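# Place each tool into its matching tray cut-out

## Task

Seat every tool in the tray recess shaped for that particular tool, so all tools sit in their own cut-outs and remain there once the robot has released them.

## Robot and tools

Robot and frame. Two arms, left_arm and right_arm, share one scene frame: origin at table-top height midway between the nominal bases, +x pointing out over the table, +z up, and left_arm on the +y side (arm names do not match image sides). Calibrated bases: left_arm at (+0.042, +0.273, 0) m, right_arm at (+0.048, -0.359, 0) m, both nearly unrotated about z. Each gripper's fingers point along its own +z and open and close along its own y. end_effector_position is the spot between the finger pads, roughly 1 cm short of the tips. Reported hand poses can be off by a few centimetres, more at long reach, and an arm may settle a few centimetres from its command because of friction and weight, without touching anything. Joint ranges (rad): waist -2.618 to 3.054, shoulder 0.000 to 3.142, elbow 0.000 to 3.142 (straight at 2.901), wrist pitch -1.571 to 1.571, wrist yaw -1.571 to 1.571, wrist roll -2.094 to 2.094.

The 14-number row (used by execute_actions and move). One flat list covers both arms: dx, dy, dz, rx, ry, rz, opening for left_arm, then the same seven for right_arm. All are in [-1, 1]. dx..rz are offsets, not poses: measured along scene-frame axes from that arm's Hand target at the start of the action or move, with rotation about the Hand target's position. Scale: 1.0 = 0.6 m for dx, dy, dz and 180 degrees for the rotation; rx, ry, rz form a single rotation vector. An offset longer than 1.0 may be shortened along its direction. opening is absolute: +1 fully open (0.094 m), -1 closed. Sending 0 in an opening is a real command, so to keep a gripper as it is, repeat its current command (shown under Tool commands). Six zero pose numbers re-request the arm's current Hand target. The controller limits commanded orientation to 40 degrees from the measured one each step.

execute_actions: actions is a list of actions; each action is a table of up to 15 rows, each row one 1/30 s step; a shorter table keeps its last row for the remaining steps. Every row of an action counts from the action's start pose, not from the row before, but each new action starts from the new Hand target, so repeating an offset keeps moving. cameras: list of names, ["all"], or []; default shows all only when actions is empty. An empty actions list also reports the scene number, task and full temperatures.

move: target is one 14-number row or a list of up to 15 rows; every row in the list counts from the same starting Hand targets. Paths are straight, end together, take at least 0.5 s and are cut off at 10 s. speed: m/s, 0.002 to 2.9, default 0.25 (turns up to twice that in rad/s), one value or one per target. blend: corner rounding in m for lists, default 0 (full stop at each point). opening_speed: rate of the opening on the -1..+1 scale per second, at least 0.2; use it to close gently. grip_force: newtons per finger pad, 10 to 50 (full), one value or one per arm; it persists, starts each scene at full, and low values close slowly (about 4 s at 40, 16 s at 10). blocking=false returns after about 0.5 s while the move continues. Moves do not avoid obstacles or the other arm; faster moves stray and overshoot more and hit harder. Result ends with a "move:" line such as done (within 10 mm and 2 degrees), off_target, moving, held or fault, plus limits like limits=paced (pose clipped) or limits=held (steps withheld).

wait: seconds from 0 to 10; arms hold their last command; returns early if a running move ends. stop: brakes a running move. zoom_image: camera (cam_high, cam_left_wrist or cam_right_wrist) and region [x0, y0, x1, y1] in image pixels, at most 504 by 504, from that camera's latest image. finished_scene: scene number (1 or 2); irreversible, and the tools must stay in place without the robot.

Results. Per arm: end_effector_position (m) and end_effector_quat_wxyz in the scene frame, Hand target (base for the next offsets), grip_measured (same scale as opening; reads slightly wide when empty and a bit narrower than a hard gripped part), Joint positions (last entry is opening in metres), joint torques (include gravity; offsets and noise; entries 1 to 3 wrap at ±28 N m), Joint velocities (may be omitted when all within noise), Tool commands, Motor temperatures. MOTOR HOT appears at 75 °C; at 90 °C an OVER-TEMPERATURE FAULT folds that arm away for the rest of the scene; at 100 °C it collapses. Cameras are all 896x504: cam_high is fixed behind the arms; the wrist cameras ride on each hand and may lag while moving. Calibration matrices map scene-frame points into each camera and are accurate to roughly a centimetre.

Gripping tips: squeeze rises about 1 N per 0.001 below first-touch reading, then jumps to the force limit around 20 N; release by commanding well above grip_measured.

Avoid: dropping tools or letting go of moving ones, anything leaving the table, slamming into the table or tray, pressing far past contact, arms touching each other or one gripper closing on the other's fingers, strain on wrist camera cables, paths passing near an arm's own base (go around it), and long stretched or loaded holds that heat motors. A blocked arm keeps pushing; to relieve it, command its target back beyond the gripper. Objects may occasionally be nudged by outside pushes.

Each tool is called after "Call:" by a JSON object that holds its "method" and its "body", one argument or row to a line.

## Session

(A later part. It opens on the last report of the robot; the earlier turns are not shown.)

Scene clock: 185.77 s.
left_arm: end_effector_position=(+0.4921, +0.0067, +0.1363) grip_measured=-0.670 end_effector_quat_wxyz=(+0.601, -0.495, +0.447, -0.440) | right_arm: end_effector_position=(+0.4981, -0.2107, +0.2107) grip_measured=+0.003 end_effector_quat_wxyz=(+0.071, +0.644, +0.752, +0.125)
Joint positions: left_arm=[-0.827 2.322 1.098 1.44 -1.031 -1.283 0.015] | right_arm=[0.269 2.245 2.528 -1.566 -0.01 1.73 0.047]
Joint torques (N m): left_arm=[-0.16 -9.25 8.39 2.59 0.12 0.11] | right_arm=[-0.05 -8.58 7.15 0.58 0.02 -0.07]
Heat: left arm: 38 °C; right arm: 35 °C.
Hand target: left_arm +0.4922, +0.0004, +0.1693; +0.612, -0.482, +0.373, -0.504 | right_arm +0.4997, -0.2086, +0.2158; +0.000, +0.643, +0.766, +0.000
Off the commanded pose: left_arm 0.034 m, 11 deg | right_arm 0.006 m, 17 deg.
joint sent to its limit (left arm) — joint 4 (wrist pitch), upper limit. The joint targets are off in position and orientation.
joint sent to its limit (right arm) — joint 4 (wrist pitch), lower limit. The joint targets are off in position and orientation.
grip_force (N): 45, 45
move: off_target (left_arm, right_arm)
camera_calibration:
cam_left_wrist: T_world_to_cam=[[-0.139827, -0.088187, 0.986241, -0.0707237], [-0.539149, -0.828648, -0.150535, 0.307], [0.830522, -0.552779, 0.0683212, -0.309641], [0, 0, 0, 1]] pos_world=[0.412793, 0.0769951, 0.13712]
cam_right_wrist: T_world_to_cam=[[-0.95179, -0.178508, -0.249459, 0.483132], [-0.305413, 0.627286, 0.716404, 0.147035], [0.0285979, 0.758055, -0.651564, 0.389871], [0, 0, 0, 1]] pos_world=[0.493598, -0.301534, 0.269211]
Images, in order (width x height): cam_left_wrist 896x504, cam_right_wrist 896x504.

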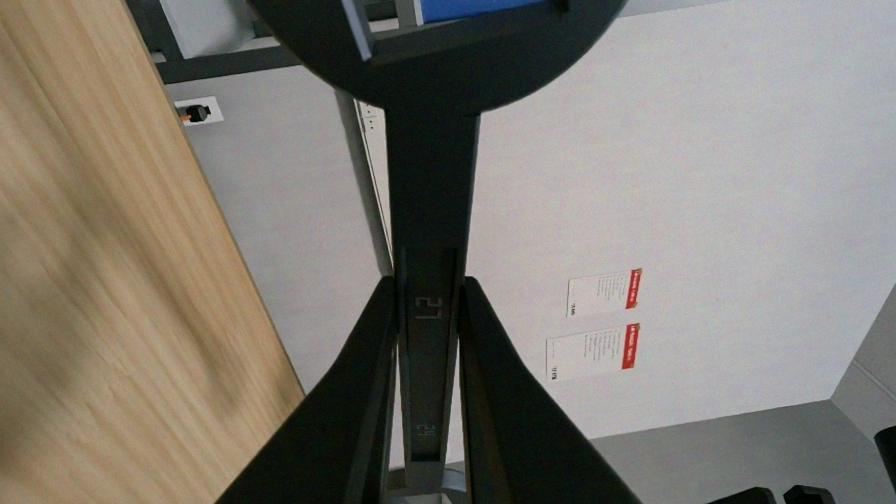

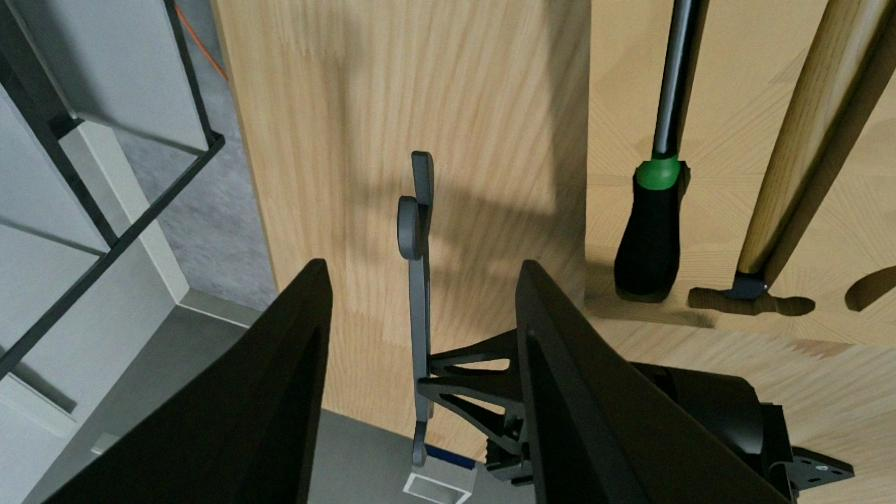

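Call:
{"method": "move", "body": {
  "target": [0,0,0,0,0,0,-0.95,0.015,0.185,-0.04,0,0,0,0.1],
  "speed": 0.15,
  "cameras": ["cam_high","cam_right_wrist"]
}}

Scene clock: 190.57 s.
left_arm: end_effector_position=(+0.4884, +0.0005, +0.1363) grip_measured=-0.670 end_effector_quat_wxyz=(+0.598, -0.492, +0.450, -0.444) | right_arm: end_effector_position=(+0.5041, -0.1002, +0.1832) grip_measured=+0.098 end_effector_quat_wxyz=(+0.061, +0.628, +0.759, +0.162)
Joint positions: left_arm=[-0.84 2.322 1.098 1.44 -1.031 -1.283 0.015] | right_arm=[0.47 2.484 2.827 -1.566 -0.003 1.896 0.052]
Joint torques (N m): left_arm=[-0.18 -9.36 8.31 2.61 0.12 0.13] | right_arm=[-0.16 -9.85 7.58 0.79 -0.02 0.09]
Heat: left arm: 39 °C; right arm: 35 °C.
Hand target: left_arm +0.4922, +0.0004, +0.1693; +0.612, -0.482, +0.373, -0.504 | right_arm +0.5087, -0.0976, +0.1918; +0.000, +0.643, +0.766, +0.000
Off the commanded pose: left_arm 0.033 m, 11 deg | right_arm 0.010 m, 20 deg.
elbow stopped short (right arm): the move would have taken joint 3 (elbow) straighter than the controller allows.
joint sent to its limit (left arm) — joint 4 (wrist pitch), upper limit. The joint targets are off in position and orientation.
grip_force (N): 45, 45
move: off_target (left_arm, right_arm)
camera_calibration:
cam_right_wrist: T_world_to_cam=[[-0.934248, -0.199784, -0.295411, 0.499164], [-0.356118, 0.566804, 0.742909, 0.113765], [0.019019, 0.799262, -0.600682, 0.28772], [0, 0, 0, 1]] pos_world=[0.501384, -0.194721, 0.235769]
Images, in order (width x height): cam_high 896x504, cam_right_wrist 896x504.

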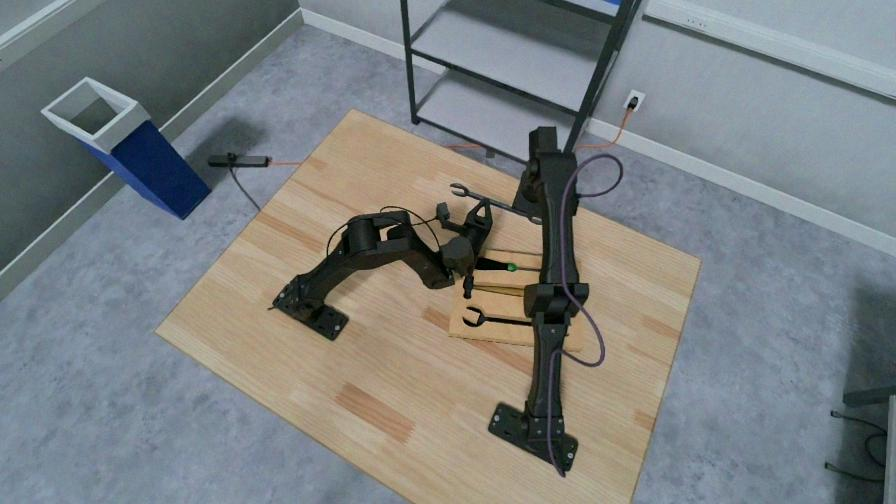

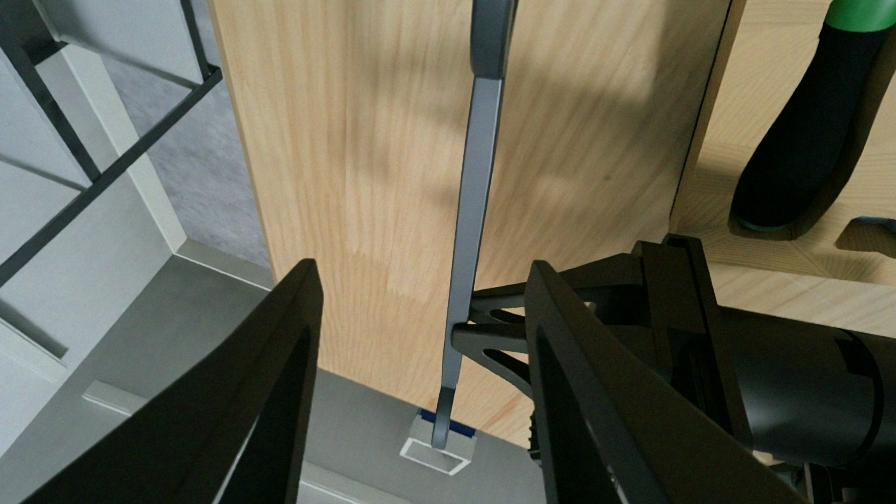

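Call:
{"method": "move", "body": {
  "target": [0,0,0,0,0,0,-0.95,0.003,0.0,-0.085,0,0,0,0.1],
  "speed": 0.1,
  "cameras": ["cam_high","cam_right_wrist"]
}}

Call:
{"method": "zoom_image", "body": {
  "camera": "cam_high",
  "region": [420, 120, 600, 260]
}}

Scene clock: 194.07 s.
left_arm: end_effector_position=(+0.4884, +0.0005, +0.1363) grip_measured=-0.670 end_effector_quat_wxyz=(+0.598, -0.492, +0.450, -0.444) | right_arm: end_effector_position=(+0.5086, -0.1004, +0.1342) grip_measured=+0.098 end_effector_quat_wxyz=(+0.044, +0.634, +0.763, +0.117)
Joint positions: left_arm=[-0.84 2.322 1.098 1.44 -1.031 -1.283 0.015] | right_arm=[0.466 2.581 2.827 -1.566 -0.003 1.896 0.052]
Joint torques (N m): left_arm=[-0.12 -9.33 8.38 2.61 0.13 0.11] | right_arm=[-0.32 -10.19 7.71 0.53 -0.02 0.08]
Heat: left arm: 39 °C; right arm: 35 °C.
Hand target: left_arm +0.4922, +0.0004, +0.1693; +0.612, -0.482, +0.373, -0.504 | right_arm +0.5105, -0.0976, +0.1408; +0.000, +0.643, +0.766, +0.000
Off the commanded pose: left_arm 0.033 m, 11 deg | right_arm 0.007 m, 14 deg.
elbow stopped short (right arm): the move would have taken joint 3 (elbow) straighter than the controller allows.
joint sent to its limit (left arm) — joint 4 (wrist pitch), upper limit. The joint targets are off in position and orientation.
grip_force (N): 45, 45
move: off_target (left_arm, right_arm)
camera_calibration:
cam_right_wrist: T_world_to_cam=[[-0.956332, -0.207302, -0.206047, 0.487377], [-0.29078, 0.603378, 0.742552, 0.122512], [-0.0296078, 0.77004, -0.637308, 0.285085], [0, 0, 0, 1]] pos_world=[0.510158, -0.192414, 0.191139]
Images, in order (width x height): cam_high 896x504, cam_right_wrist 896x504.

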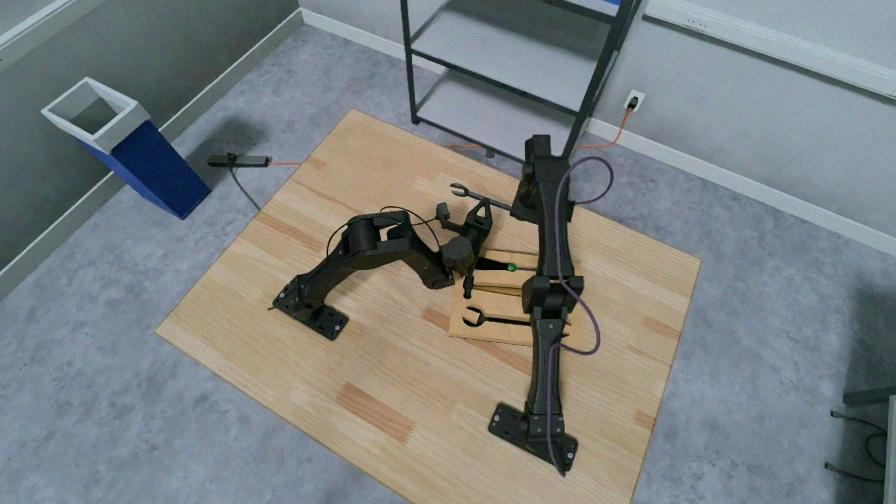

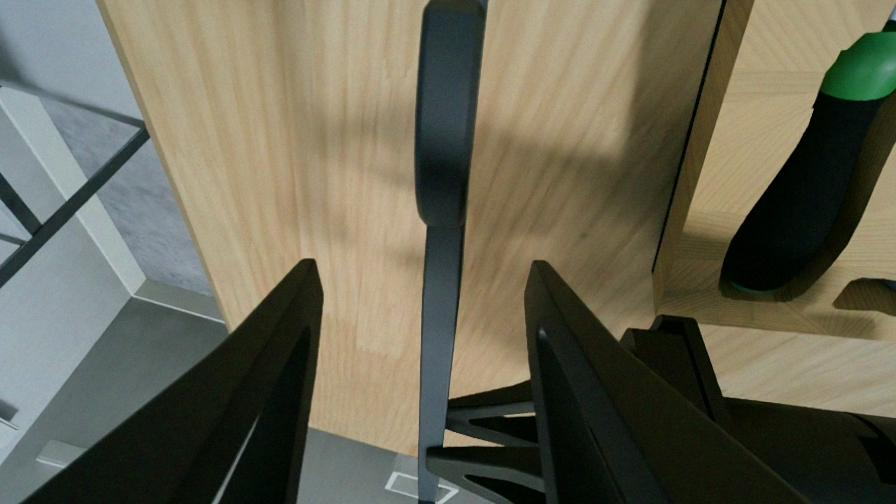

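Scaled by 2.800 from the camera's 896x504 image, which has a finer 1280x720 frame.

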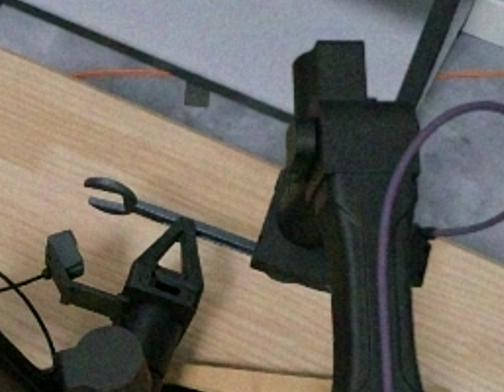

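Call:
{"method": "move", "body": {
  "target": [
    [0,0,0,0,0,0,-0.95,-0.007,0.012,-0.016,0,0,0,0.1],
    [0,0,0,0,0,0,-0.95,-0.007,0.012,-0.016,0,0,0,-0.5]
  ],
  "speed": 0.1,
  "opening_speed": 0.6,
  "cameras": ["cam_left_wrist","cam_right_wrist"]
}}

Scene clock: 198.87 s.
left_arm: end_effector_position=(+0.4884, +0.0005, +0.1363) grip_measured=-0.670 end_effector_quat_wxyz=(+0.598, -0.492, +0.450, -0.444) | right_arm: end_effector_position=(+0.5044, -0.0926, +0.1264) grip_measured=-0.498 end_effector_quat_wxyz=(+0.039, +0.634, +0.765, +0.111)
Joint positions: left_arm=[-0.84 2.322 1.098 1.44 -1.031 -1.283 0.015] | right_arm=[0.482 2.596 2.827 -1.566 -0.003 1.91 0.024]
Joint torques (N m): left_arm=[-0.14 -9.28 8.39 2.59 0.12 0.12] | right_arm=[0.36 -10.15 7.53 0.51 -0.02 0.1]
Heat: left arm: 40 °C; right arm: 35 °C.
Hand target: left_arm +0.4922, +0.0004, +0.1693; +0.612, -0.482, +0.373, -0.504 | right_arm +0.5063, -0.0904, +0.1312; +0.000, +0.643, +0.766, +0.000
Off the commanded pose: left_arm 0.033 m, 11 deg | right_arm 0.006 m, 14 deg.
joint sent to its limit (left arm) — joint 4 (wrist pitch), upper limit. The joint targets are off in position and orientation.
joint sent to its limit (right arm) — joint 4 (wrist pitch), lower limit. The joint targets are off in position and orientation.
grip_force (N): 45, 45
move: off_target (left_arm, right_arm); target 2's new opening was sent with right_arm's hand 0.006 m and 14 deg from that target
camera_calibration:
cam_left_wrist: T_world_to_cam=[[-0.141032, -0.0862552, 0.98624, -0.0711947], [-0.550511, -0.821143, -0.150539, 0.305444], [0.822829, -0.564167, 0.0683232, -0.306242], [0, 0, 0, 1]] pos_world=[0.410094, 0.0719007, 0.13712]
cam_right_wrist: T_world_to_cam=[[-0.958587, -0.211539, -0.190687, 0.48215], [-0.281708, 0.605901, 0.743992, 0.117808], [-0.0418457, 0.7669, -0.640401, 0.280246], [0, 0, 0, 1]] pos_world=[0.507097, -0.184307, 0.183761]
Images, in order (width x height): cam_left_wrist 896x504, cam_right_wrist 896x504.

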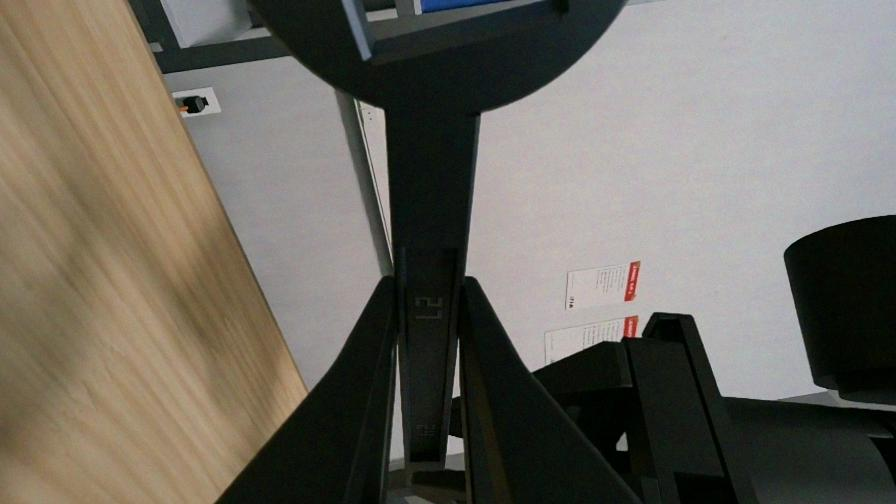

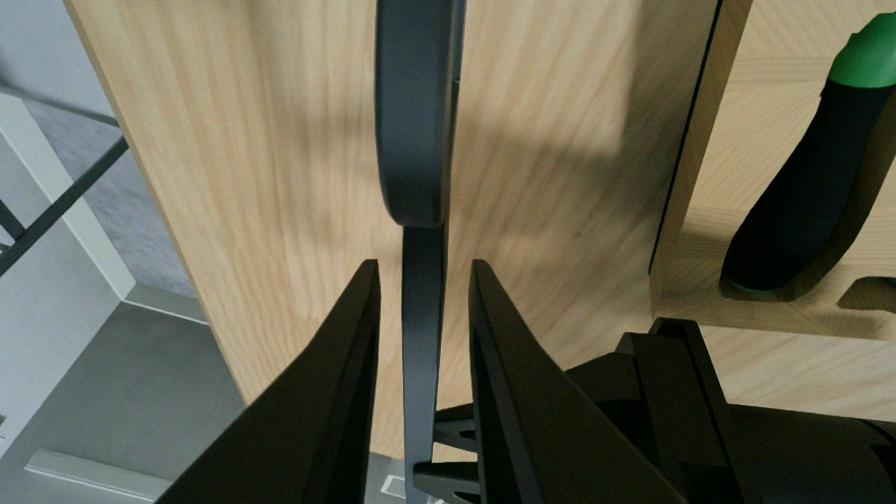

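Call:
{"method": "move", "body": {
  "target": [
    [0,0,0,0,0,0,-0.95,0,0,-0.012,0,0,0,-0.5],
    [0,0,0,0,0,0,-0.95,0,0,-0.012,0,0,0,-0.95]
  ],
  "speed": 0.1,
  "opening_speed": 0.6,
  "cameras": ["cam_left_wrist","cam_right_wrist"]
}}

Scene clock: 202.77 s.
left_arm: end_effector_position=(+0.4883, +0.0007, +0.1372) grip_measured=-0.670 end_effector_quat_wxyz=(+0.601, -0.489, +0.452, -0.442) | right_arm: end_effector_position=(+0.5063, -0.0958, +0.1202) grip_measured=-0.774 end_effector_quat_wxyz=(+0.034, +0.643, +0.758, +0.106)
Joint positions: left_arm=[-0.84 2.322 1.098 1.446 -1.031 -1.269 0.015] | right_arm=[0.473 2.608 2.827 -1.566 -0.009 1.925 0.011]
Joint torques (N m): left_arm=[-0.18 -9.21 8.38 2.55 0.13 0.09] | right_arm=[0.34 -10.21 7.49 0.49 0.03 0.07]
Motor temperatures (°C): left_arm=[22 32 36 41 23 22 23] | right_arm=[22 28 35 29 25 23 21]
Heat: left arm: 41 °C; right arm: 35 °C.
Hand target: left_arm +0.4922, +0.0004, +0.1693; +0.612, -0.482, +0.373, -0.504 | right_arm +0.5063, -0.0904, +0.1240; +0.000, +0.643, +0.766, +0.000
Off the commanded pose: left_arm 0.032 m, 12 deg | right_arm 0.007 m, 13 deg.
joint sent to its limit (left arm) — joint 4 (wrist pitch), upper limit. The joint targets are off in position and orientation.
joint sent to its limit (right arm) — joint 4 (wrist pitch), lower limit. The joint targets are off in position and orientation.
grip_force (N): 45, 45
move: off_target (left_arm, right_arm); target 2's new opening was sent with right_arm's hand 0.007 m and 13 deg from that target
camera_calibration:
cam_left_wrist: T_world_to_cam=[[-0.142318, -0.0952303, 0.985229, -0.0714038], [-0.549044, -0.820602, -0.158628, 0.305989], [0.823587, -0.56351, 0.0645012, -0.305925], [0, 0, 0, 1]] pos_world=[0.409795, 0.0719035, 0.13862]
cam_right_wrist: T_world_to_cam=[[-0.96598, -0.189302, -0.1762, 0.486229], [-0.256329, 0.610441, 0.749438, 0.111881], [-0.0343106, 0.769108, -0.638197, 0.274911], [0, 0, 0, 1]] pos_world=[0.507799, -0.187689, 0.177273]
Images, in order (width x height): cam_left_wrist 896x504, cam_right_wrist 896x504.

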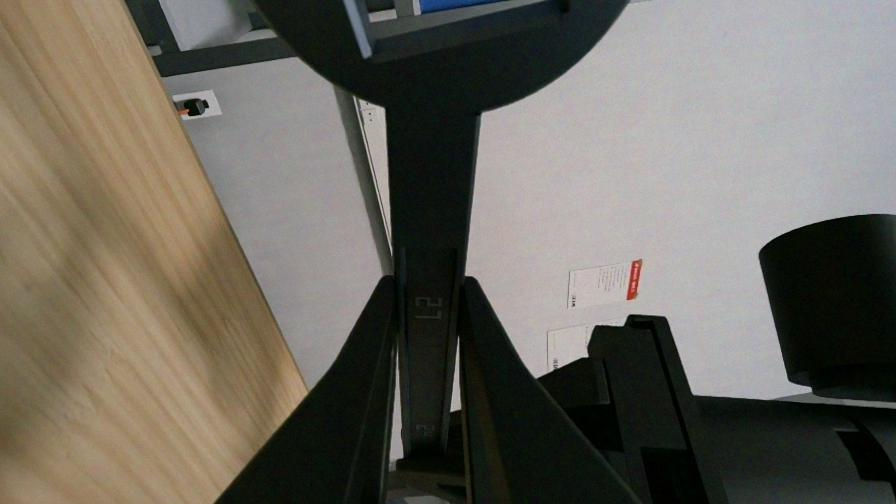

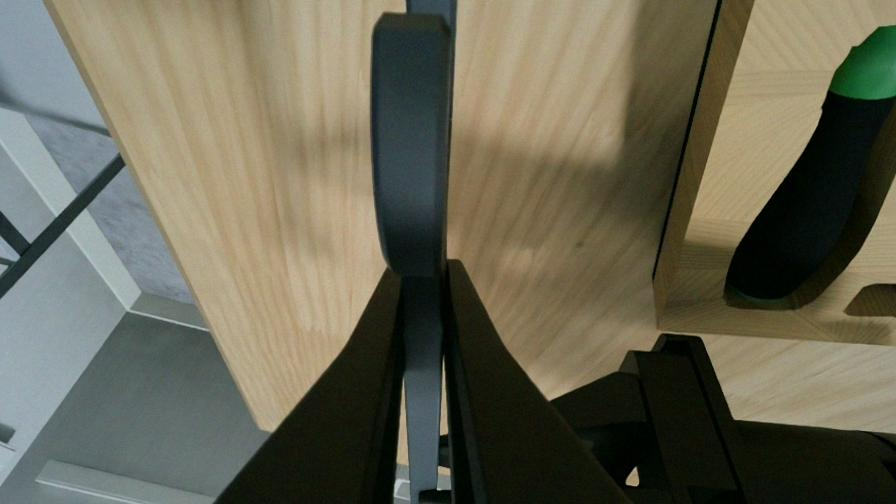

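Call:
{"method": "move", "body": {
  "target": [
    [0,0,-0.03,0,0,0,-0.1,0,0,0.0,0,0,0,-0.95],
    [-0.2,-0.03,-0.05,0,0,0,-0.1,0,0,0.0,0,0,0,-0.95]
  ],
  "speed": 0.12,
  "grip_force": 50,
  "opening_speed": 0.6,
  "cameras": ["all"]
}}

Scene clock: 207.63 s.
left_arm: end_effector_position=(+0.3753, -0.0190, +0.1117) grip_measured=-0.101 end_effector_quat_wxyz=(+0.575, -0.520, +0.462, -0.432) | right_arm: end_effector_position=(+0.5042, -0.0937, +0.1138) grip_measured=-0.786 end_effector_quat_wxyz=(+0.039, +0.636, +0.765, +0.097)
Joint positions: left_arm=[-1.118 2.249 0.88 1.505 -1.326 -1.356 0.042] | right_arm=[0.484 2.621 2.827 -1.569 0.006 1.913 0.01]
Joint torques (N m): left_arm=[-0.13 -12.86 2.95 1.88 0.02 -0.04] | right_arm=[0.44 -11.12 7.46 0.49 0.01 0.07]
Heat: left arm: 41 °C; right arm: 35 °C.
Hand target: left_arm +0.3722, -0.0176, +0.1393; +0.612, -0.482, +0.373, -0.504 | right_arm +0.5063, -0.0904, +0.1240; +0.000, +0.643, +0.766, +0.000
Off the commanded pose: left_arm 0.028 m, 14 deg | right_arm 0.011 m, 12 deg.
joint sent to its limit (left arm) — joint 4 (wrist pitch), upper limit. The joint targets are off in position and orientation.
joint sent to its limit (right arm) — joint 4 (wrist pitch), lower limit. The joint targets are off in position and orientation.
move: off_target (left_arm, right_arm)
camera_calibration:
cam_left_wrist: T_world_to_cam=[[-0.0691403, -0.0530482, 0.996196, -0.0920545], [-0.552773, -0.829236, -0.0825223, 0.216428], [0.830458, -0.556376, 0.02801, -0.220717], [0, 0, 0, 1]] pos_world=[0.296567, 0.051785, 0.115747]
cam_right_wrist: T_world_to_cam=[[-0.962866, -0.211945, -0.167237, 0.478786], [-0.264926, 0.622445, 0.736462, 0.121723], [-0.0519937, 0.75342, -0.65548, 0.278551], [0, 0, 0, 1]] pos_world=[0.507737, -0.184155, 0.173012]

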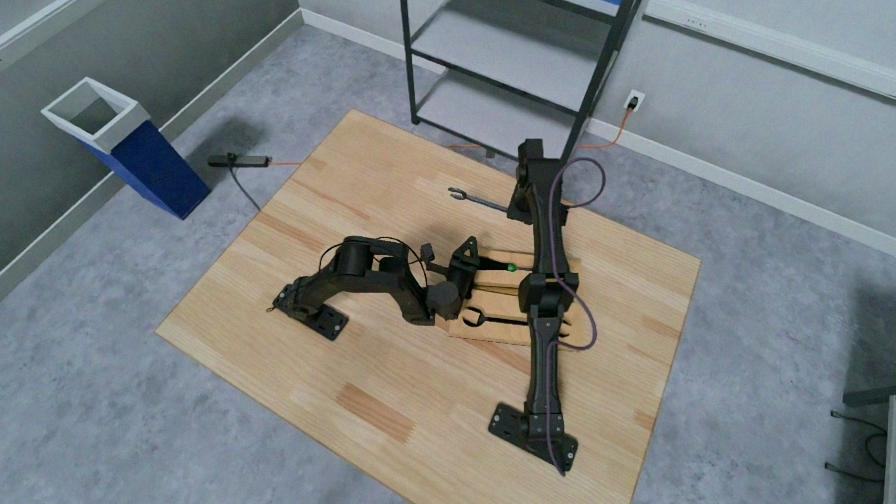

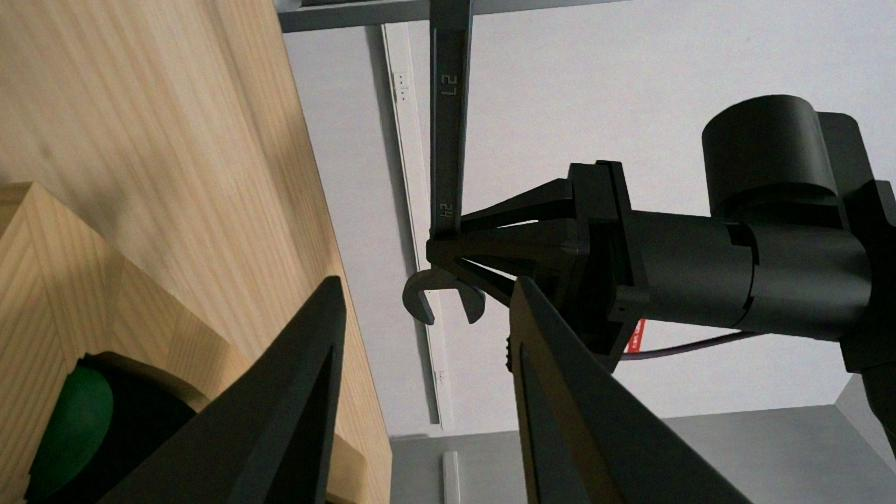

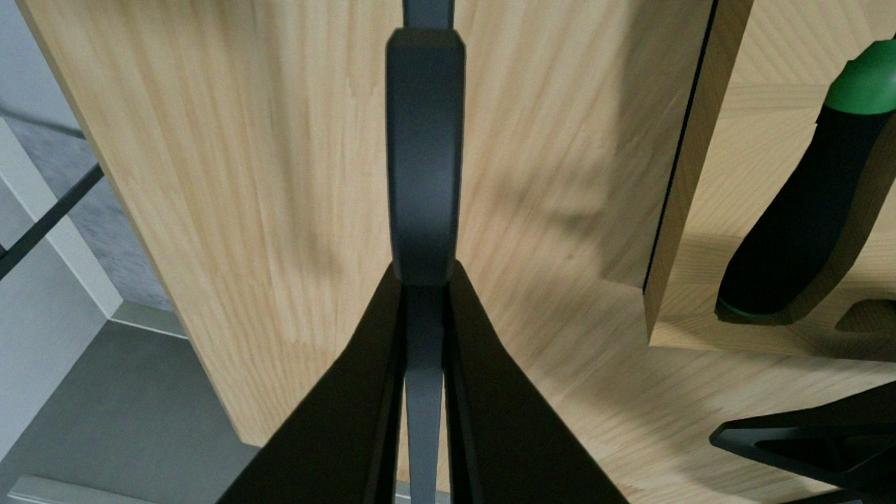

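Call:
{"method": "move", "body": {
  "target": [
    [-0.1,0.15,0.08,0,0,0,-0.1,0,0,0.0,0,0,0,-0.95],
    [-0.1,0.35,0.2,0,0,0,-0.1,0,0,0.1,0,0,0,-0.95]
  ],
  "blend": [0.03,0],
  "cameras": ["cam_high"]
}}

Call:
{"method": "move", "body": {
  "target": [
    [0,0,0,0,0,0,-0.1,-0.08,0.06,0.06,0,-0.25,-0.045,-0.95],
    [0,0,0,0,0,0,-0.1,-0.11,0.117,0.0,0,-0.502,-0.087,-0.95]
  ],
  "blend": [0.03,0],
  "cameras": ["all"]
}}

Scene clock: 212.40 s.
left_arm: end_effector_position=(+0.3156, +0.1893, +0.2470) grip_measured=-0.101 end_effector_quat_wxyz=(+0.607, -0.492, +0.393, -0.484) | right_arm: end_effector_position=(+0.5066, -0.0988, +0.1403) grip_measured=-0.786 end_effector_quat_wxyz=(+0.048, +0.638, +0.759, +0.121)
Joint positions: left_arm=[-0.877 1.198 0.136 1.505 -1.069 -1.177 0.042] | right_arm=[0.473 2.569 2.827 -1.569 0.006 1.913 0.01]
Joint torques (N m): left_arm=[0.62 -1.95 4.33 1.81 0.53 0.24] | right_arm=[0.29 -15.45 7.69 0.65 0.01 0.07]
Heat: left arm: 40 °C; right arm: 35 °C.
Hand target: left_arm +0.3122, +0.1924, +0.2593; +0.612, -0.482, +0.373, -0.504 | right_arm +0.5063, -0.0904, +0.1840; +0.000, +0.643, +0.766, +0.000
Off the commanded pose: left_arm 0.013 m, 3 deg | right_arm 0.045 m, 15 deg.
elbow stopped short (right arm): the move would have taken joint 3 (elbow) straighter than the controller allows.
joint sent to its limit (left arm) — joint 4 (wrist pitch), upper limit. The joint targets are off in position, not in orientation.
move: off_target (left_arm, right_arm)
Images, in order (width x height): cam_high 896x504.

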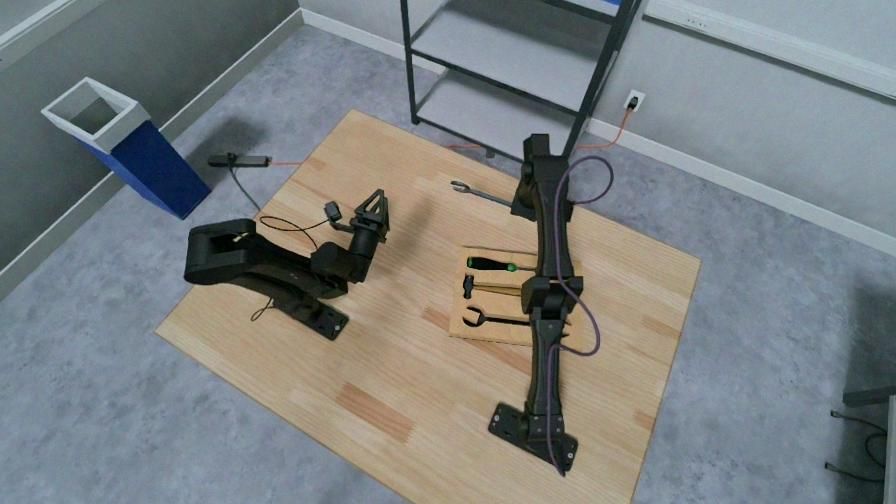

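Scene clock: 217.23 s.
left_arm: end_effector_position=(+0.3156, +0.1893, +0.2470) grip_measured=-0.101 end_effector_quat_wxyz=(+0.607, -0.492, +0.393, -0.484) | right_arm: end_effector_position=(+0.4414, -0.0175, +0.1661) grip_measured=-0.787 end_effector_quat_wxyz=(+0.544, +0.526, +0.503, +0.418)
Joint positions: left_arm=[-0.877 1.198 0.136 1.505 -1.069 -1.177 0.042] | right_arm=[0.996 2.127 1.223 0.749 1.188 1.608 0.01]
Joint torques (N m): left_arm=[0.62 -1.96 4.31 1.83 0.51 0.22] | right_arm=[-0.14 -9.17 5.12 2.25 0.39 0.03]
Heat: left arm: 40 °C; right arm: 35 °C.
Hand target: left_arm +0.3122, +0.1924, +0.2593; +0.612, -0.482, +0.373, -0.504 | right_arm +0.4403, -0.0202, +0.1840; +0.541, +0.542, +0.455, +0.455
Off the commanded pose: left_arm 0.013 m, 3 deg | right_arm 0.018 m, 7 deg.
joint sent to its limit (left arm) — joint 4 (wrist pitch), upper limit. The joint targets are off in position, not in orientation.
move: off_target (left_arm, right_arm)
camera_calibration:
cam_left_wrist: T_world_to_cam=[[-0.25348, -0.0122583, 0.967263, -0.162328], [-0.51945, -0.841798, -0.146795, 0.375164], [0.816039, -0.539654, 0.207011, -0.101843], [0, 0, 0, 1]] pos_world=[0.23684, 0.258862, 0.233169]
cam_right_wrist: T_world_to_cam=[[-0.11023, -0.127866, -0.985647, 0.204249], [-0.595951, 0.802149, -0.0374135, 0.296913], [0.79542, 0.583273, -0.164623, -0.20641], [0, 0, 0, 1]] pos_world=[0.363642, -0.0916592, 0.178446]

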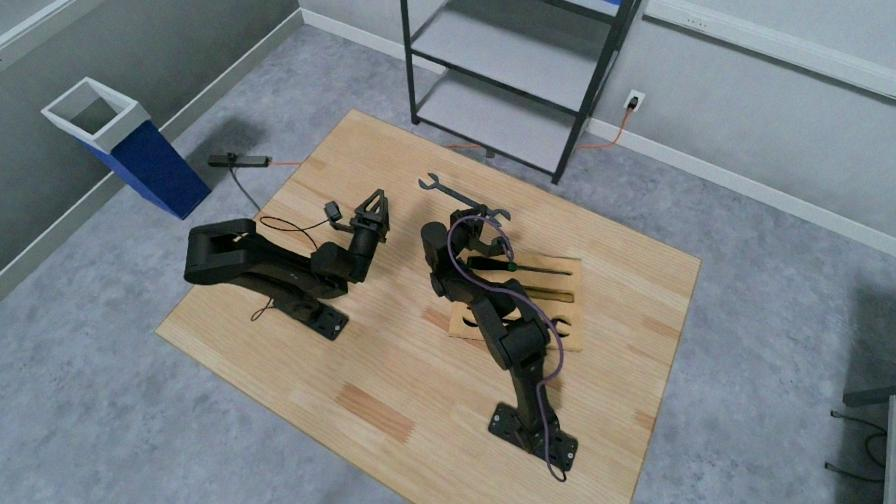

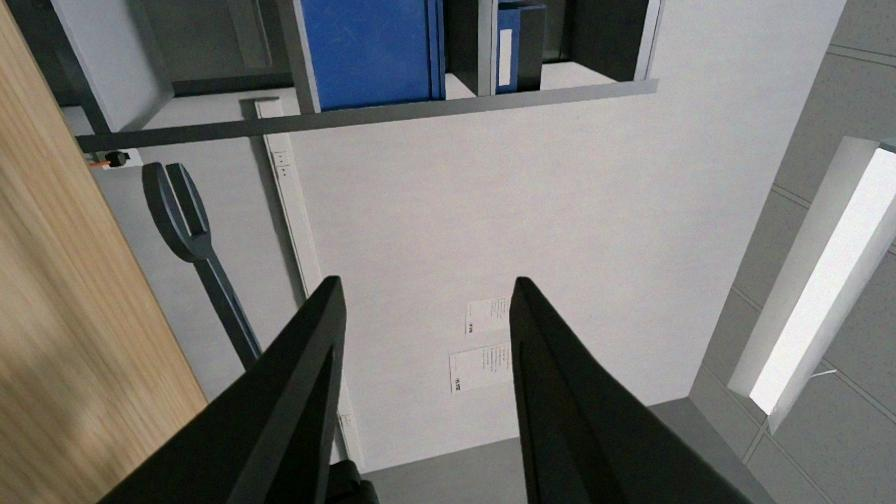

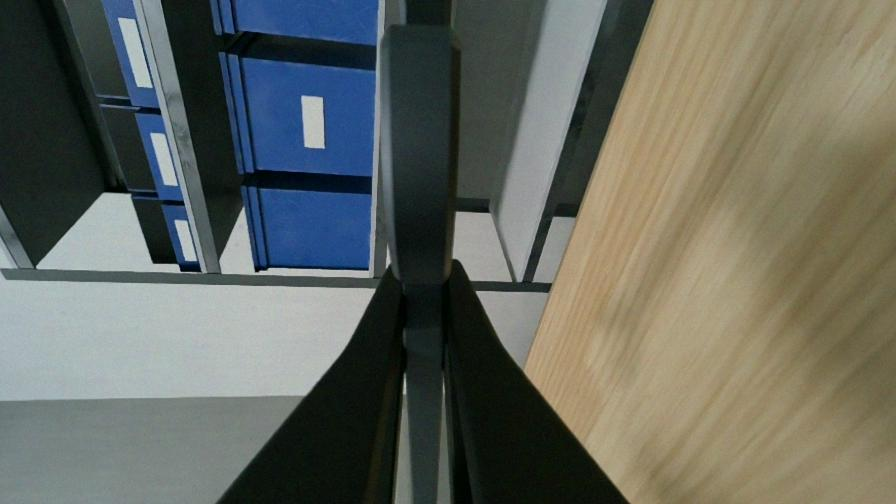

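Call:
{"method": "move", "body": {
  "target": [0.23,-0.09,-0.01,-0.0136,0.585,-0.0895,0.0,0,0,0,0,0,0,-0.95],
  "cameras": ["cam_high","cam_left_wrist"]
}}

Scene clock: 224.17 s.
left_arm: end_effector_position=(+0.4494, +0.1339, +0.2491) grip_measured=-0.001 end_effector_quat_wxyz=(+0.079, -0.649, +0.743, -0.142) | right_arm: end_effector_position=(+0.4415, -0.0173, +0.1675) grip_measured=-0.787 end_effector_quat_wxyz=(+0.545, +0.525, +0.501, +0.420)
Joint positions: left_arm=[-0.319 2.017 2.317 -1.545 0.006 -1.766 0.047] | right_arm=[0.996 2.127 1.223 0.76 1.188 1.6 0.01]
Joint torques (N m): left_arm=[0.47 -7.13 8.61 0.64 0.03 0.12] | right_arm=[-0.27 -9.01 5.07 2.26 0.37 0.02]
Heat: left arm: 38 °C; right arm: 34 °C.
Hand target: left_arm +0.4502, +0.1384, +0.2533; +0.000, -0.653, +0.757, +0.000 | right_arm +0.4403, -0.0202, +0.1840; +0.541, +0.542, +0.455, +0.455
Off the commanded pose: left_arm 0.006 m, 19 deg | right_arm 0.017 m, 7 deg.
joint sent to its limit (left arm) — joint 4 (wrist pitch), lower limit. The joint targets are off in position and orientation.
move: off_target (left_arm, right_arm)
camera_calibration:
cam_left_wrist: T_world_to_cam=[[0.933344, -0.0681075, 0.352465, -0.503859], [-0.316525, -0.619333, 0.718498, 0.061785], [0.169358, -0.782169, -0.599608, 0.282646], [0, 0, 0, 1]] pos_world=[0.441962, 0.225026, 0.302677]
Images, in order (width x height): cam_high 896x504, cam_left_wrist 896x504.

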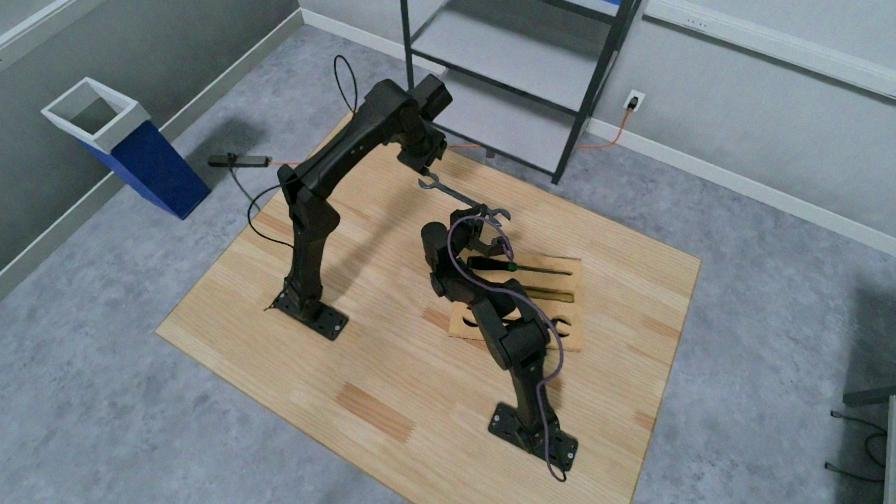

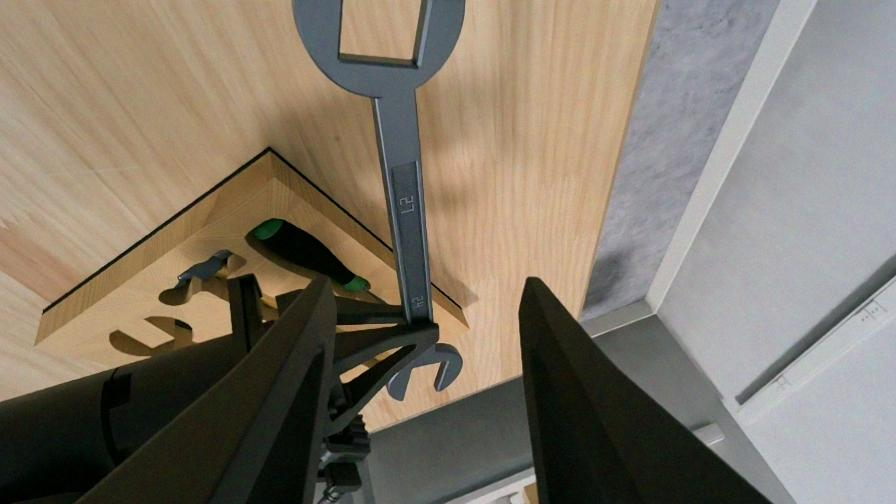

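Call:
{"method": "move", "body": {
  "target": [-0.074,-0.022,-0.097,0,0,0.013,0.0,-0.1,0.067,-0.058,0,0,0,-0.95],
  "cameras": ["cam_high","cam_left_wrist"],
  "speed": 0.15
}}

Scene clock: 228.10 s.
left_arm: end_effector_position=(+0.4115, +0.1203, +0.1898) grip_measured=-0.001 end_effector_quat_wxyz=(+0.022, -0.660, +0.749, -0.050) | right_arm: end_effector_position=(+0.3805, +0.0177, +0.1264) grip_measured=-0.787 end_effector_quat_wxyz=(+0.553, +0.512, +0.513, +0.410)
Joint positions: left_arm=[-0.382 2.017 2.108 -1.553 0.006 -1.837 0.047] | right_arm=[1.159 2.231 1.223 0.778 1.342 1.647 0.01]
Joint torques (N m): left_arm=[-0.5 -9.78 4.98 0.36 0.01 -0.13] | right_arm=[0.09 -9.46 6.91 2.06 0.53 0.21]
Motor temperatures (°C): left_arm=[22 31 34 38 23 22 22] | right_arm=[22 29 34 34 25 23 23]
Heat: left arm: 38 °C; right arm: 34 °C.
Hand target: left_arm +0.4058, +0.1252, +0.1951; +0.000, -0.669, +0.744, +0.000 | right_arm +0.3803, +0.0200, +0.1492; +0.541, +0.542, +0.455, +0.455
Off the commanded pose: left_arm 0.009 m, 6 deg | right_arm 0.023 m, 9 deg.
joint sent to its limit (left arm) — joint 4 (wrist pitch), lower limit. The joint targets are off in position and orientation.
move: off_target (left_arm, right_arm)
camera_calibration:
cam_left_wrist: T_world_to_cam=[[0.98602, -0.077584, 0.147464, -0.430166], [-0.161323, -0.666017, 0.728283, 0.0238536], [0.0417106, -0.741891, -0.669222, 0.303804], [0, 0, 0, 1]] pos_world=[0.415329, 0.207903, 0.249375]
Images, in order (width x height): cam_high 896x504, cam_left_wrist 896x504.

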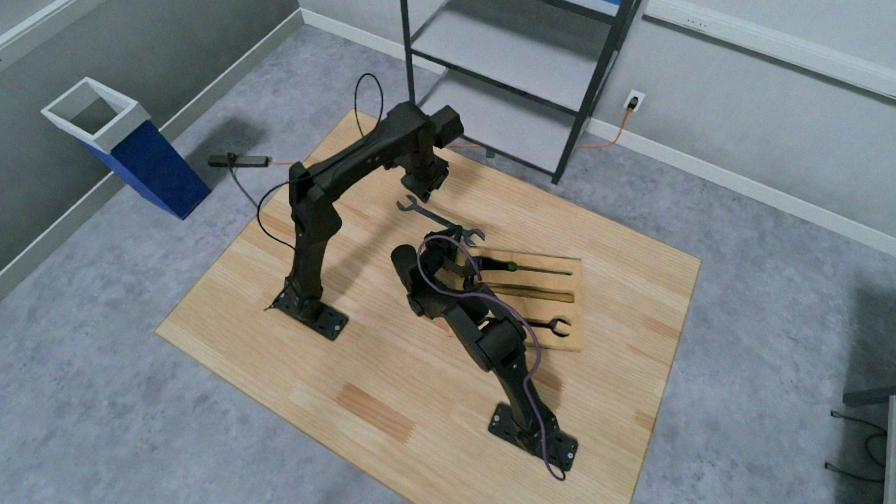

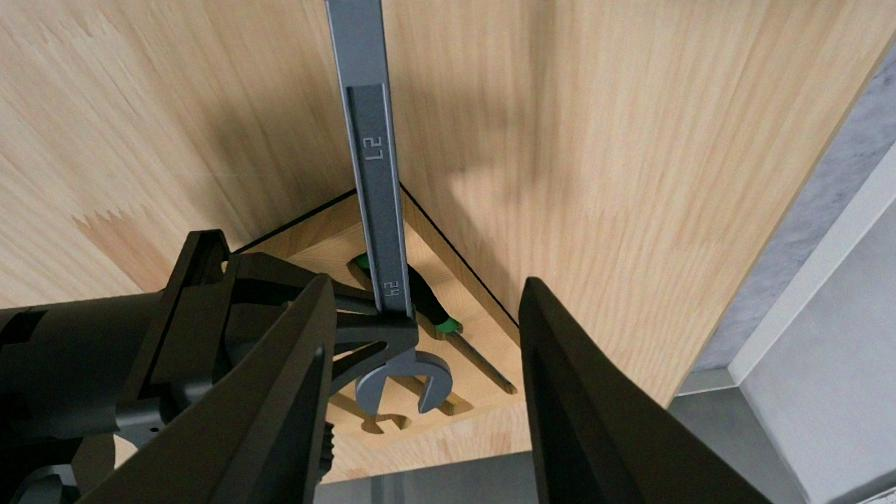

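Call:
{"method": "move", "body": {
  "target": [-0.013,-0.003,-0.08,0,0,0.006,0.0,0,0,0,0,0,0,-0.95],
  "cameras": ["cam_left_wrist"],
  "speed": 0.12
}}

Scene clock: 230.87 s.
left_arm: end_effector_position=(+0.3943, +0.1236, +0.1527) grip_measured=-0.001 end_effector_quat_wxyz=(-0.002, -0.669, +0.743, -0.002) | right_arm: end_effector_position=(+0.3812, +0.0171, +0.1273) grip_measured=-0.787 end_effector_quat_wxyz=(+0.553, +0.514, +0.510, +0.412)
Joint positions: left_arm=[-0.391 2.019 1.964 -1.514 0.006 -1.867 0.047] | right_arm=[1.157 2.231 1.223 0.786 1.344 1.647 0.01]
Joint torques (N m): left_arm=[-0.61 -7.39 5.07 0.47 0.03 -0.13] | right_arm=[-0.01 -9.36 6.89 2.06 0.52 0.14]
Heat: left arm: 37 °C; right arm: 35 °C.
Hand target: left_arm +0.3980, +0.1234, +0.1471; +0.000, -0.676, +0.737, +0.000 | right_arm +0.3803, +0.0200, +0.1492; +0.541, +0.542, +0.455, +0.455
Off the commanded pose: left_arm 0.007 m, 1 deg | right_arm 0.022 m, 9 deg.
move: off_target (right_arm)
camera_calibration:
cam_left_wrist: T_world_to_cam=[[0.997143, -0.0601872, 0.0456343, -0.398455], [-0.0747147, -0.697378, 0.712798, 0.0224661], [-0.011077, -0.714172, -0.699883, 0.30412], [0, 0, 0, 1]] pos_world=[0.402364, 0.208879, 0.215018]
Images, in order (width x height): cam_left_wrist 896x504.

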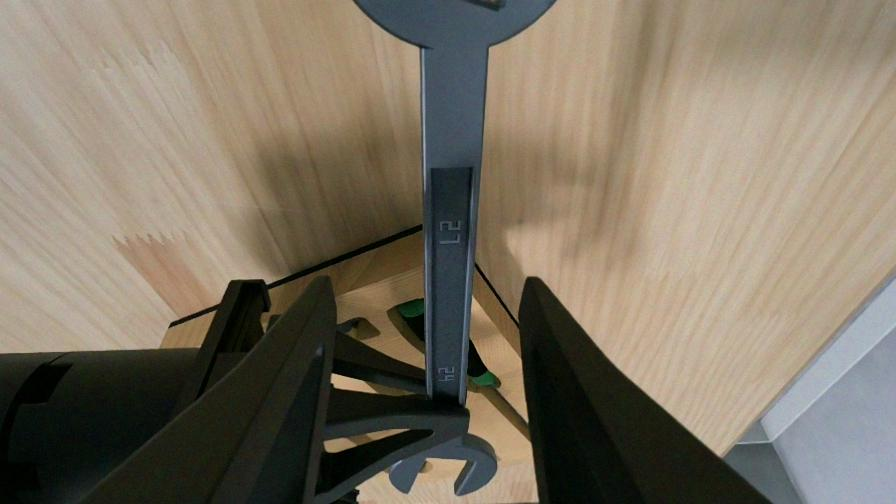

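Call:
{"method": "move", "body": {
  "target": [
    [0.011,-0.003,-0.055,0,0,0,-0.1,0,0,0,0,0,0,-0.95]
  ],
  "cameras": ["cam_left_wrist","cam_right_wrist"],
  "speed": 0.1
}}

Scene clock: 233.50 s.
left_arm: end_effector_position=(+0.4013, +0.1207, +0.1194) grip_measured=-0.098 end_effector_quat_wxyz=(-0.002, -0.669, +0.743, -0.002) | right_arm: end_effector_position=(+0.3812, +0.0171, +0.1275) grip_measured=-0.787 end_effector_quat_wxyz=(+0.552, +0.515, +0.510, +0.412)
Joint positions: left_arm=[-0.391 2.034 1.854 -1.388 0.006 -1.867 0.042] | right_arm=[1.157 2.231 1.223 0.787 1.344 1.647 0.01]
Joint torques (N m): left_arm=[-0.39 -7.68 5.41 0.46 0.01 -0.12] | right_arm=[0.01 -9.35 6.87 2.07 0.52 0.14]
Heat: left arm: 37 °C; right arm: 35 °C.
Hand target: left_arm +0.4046, +0.1216, +0.1141; +0.000, -0.676, +0.737, +0.000 | right_arm +0.3803, +0.0200, +0.1492; +0.541, +0.542, +0.455, +0.455
Off the commanded pose: left_arm 0.006 m, 1 deg | right_arm 0.022 m, 9 deg.
move: off_target (right_arm)
camera_calibration:
cam_left_wrist: T_world_to_cam=[[0.997143, -0.0601872, 0.0456343, -0.403995], [-0.0747147, -0.697378, 0.712798, 0.0446242], [-0.011077, -0.714172, -0.699883, 0.278889], [0, 0, 0, 1]] pos_world=[0.409264, 0.205979, 0.181818]
cam_right_wrist: T_world_to_cam=[[-0.105868, -0.160483, -0.981345, 0.162308], [-0.599894, 0.797379, -0.0656812, 0.237061], [0.793044, 0.581749, -0.18069, -0.182024], [0, 0, 0, 1]] pos_world=[0.303748, -0.057088, 0.141961]
Images, in order (width x height): cam_left_wrist 896x504, cam_right_wrist 896x504.

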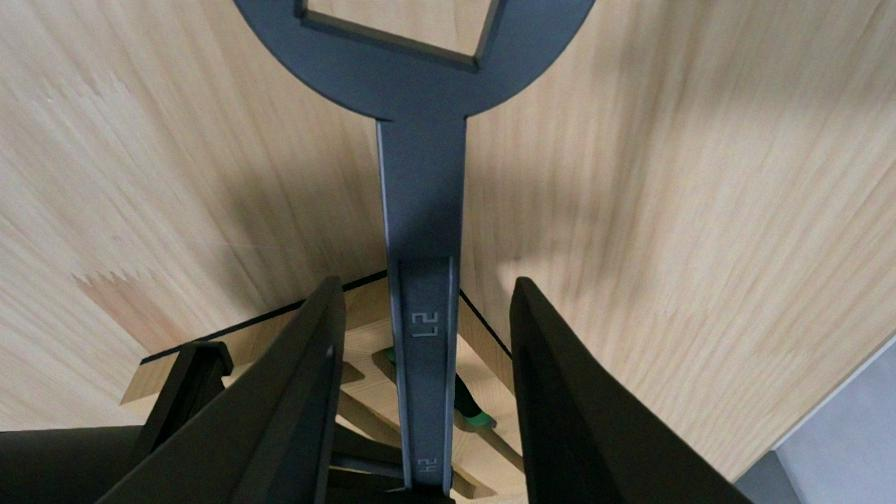

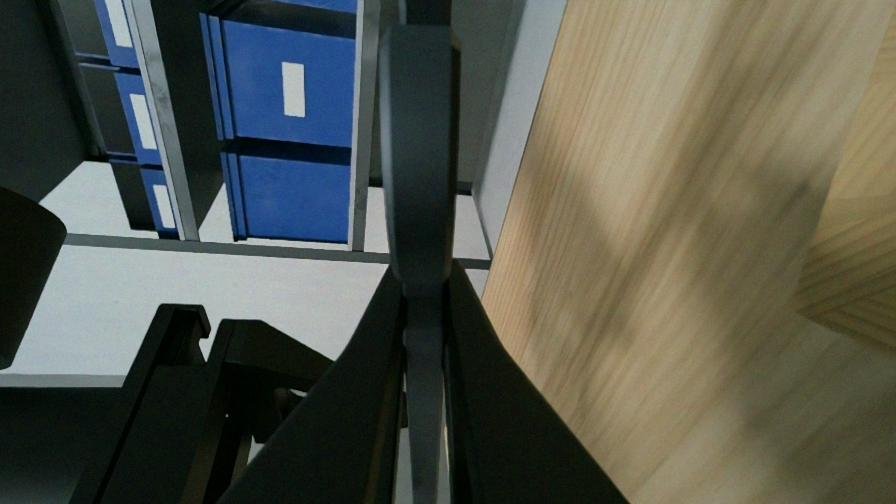

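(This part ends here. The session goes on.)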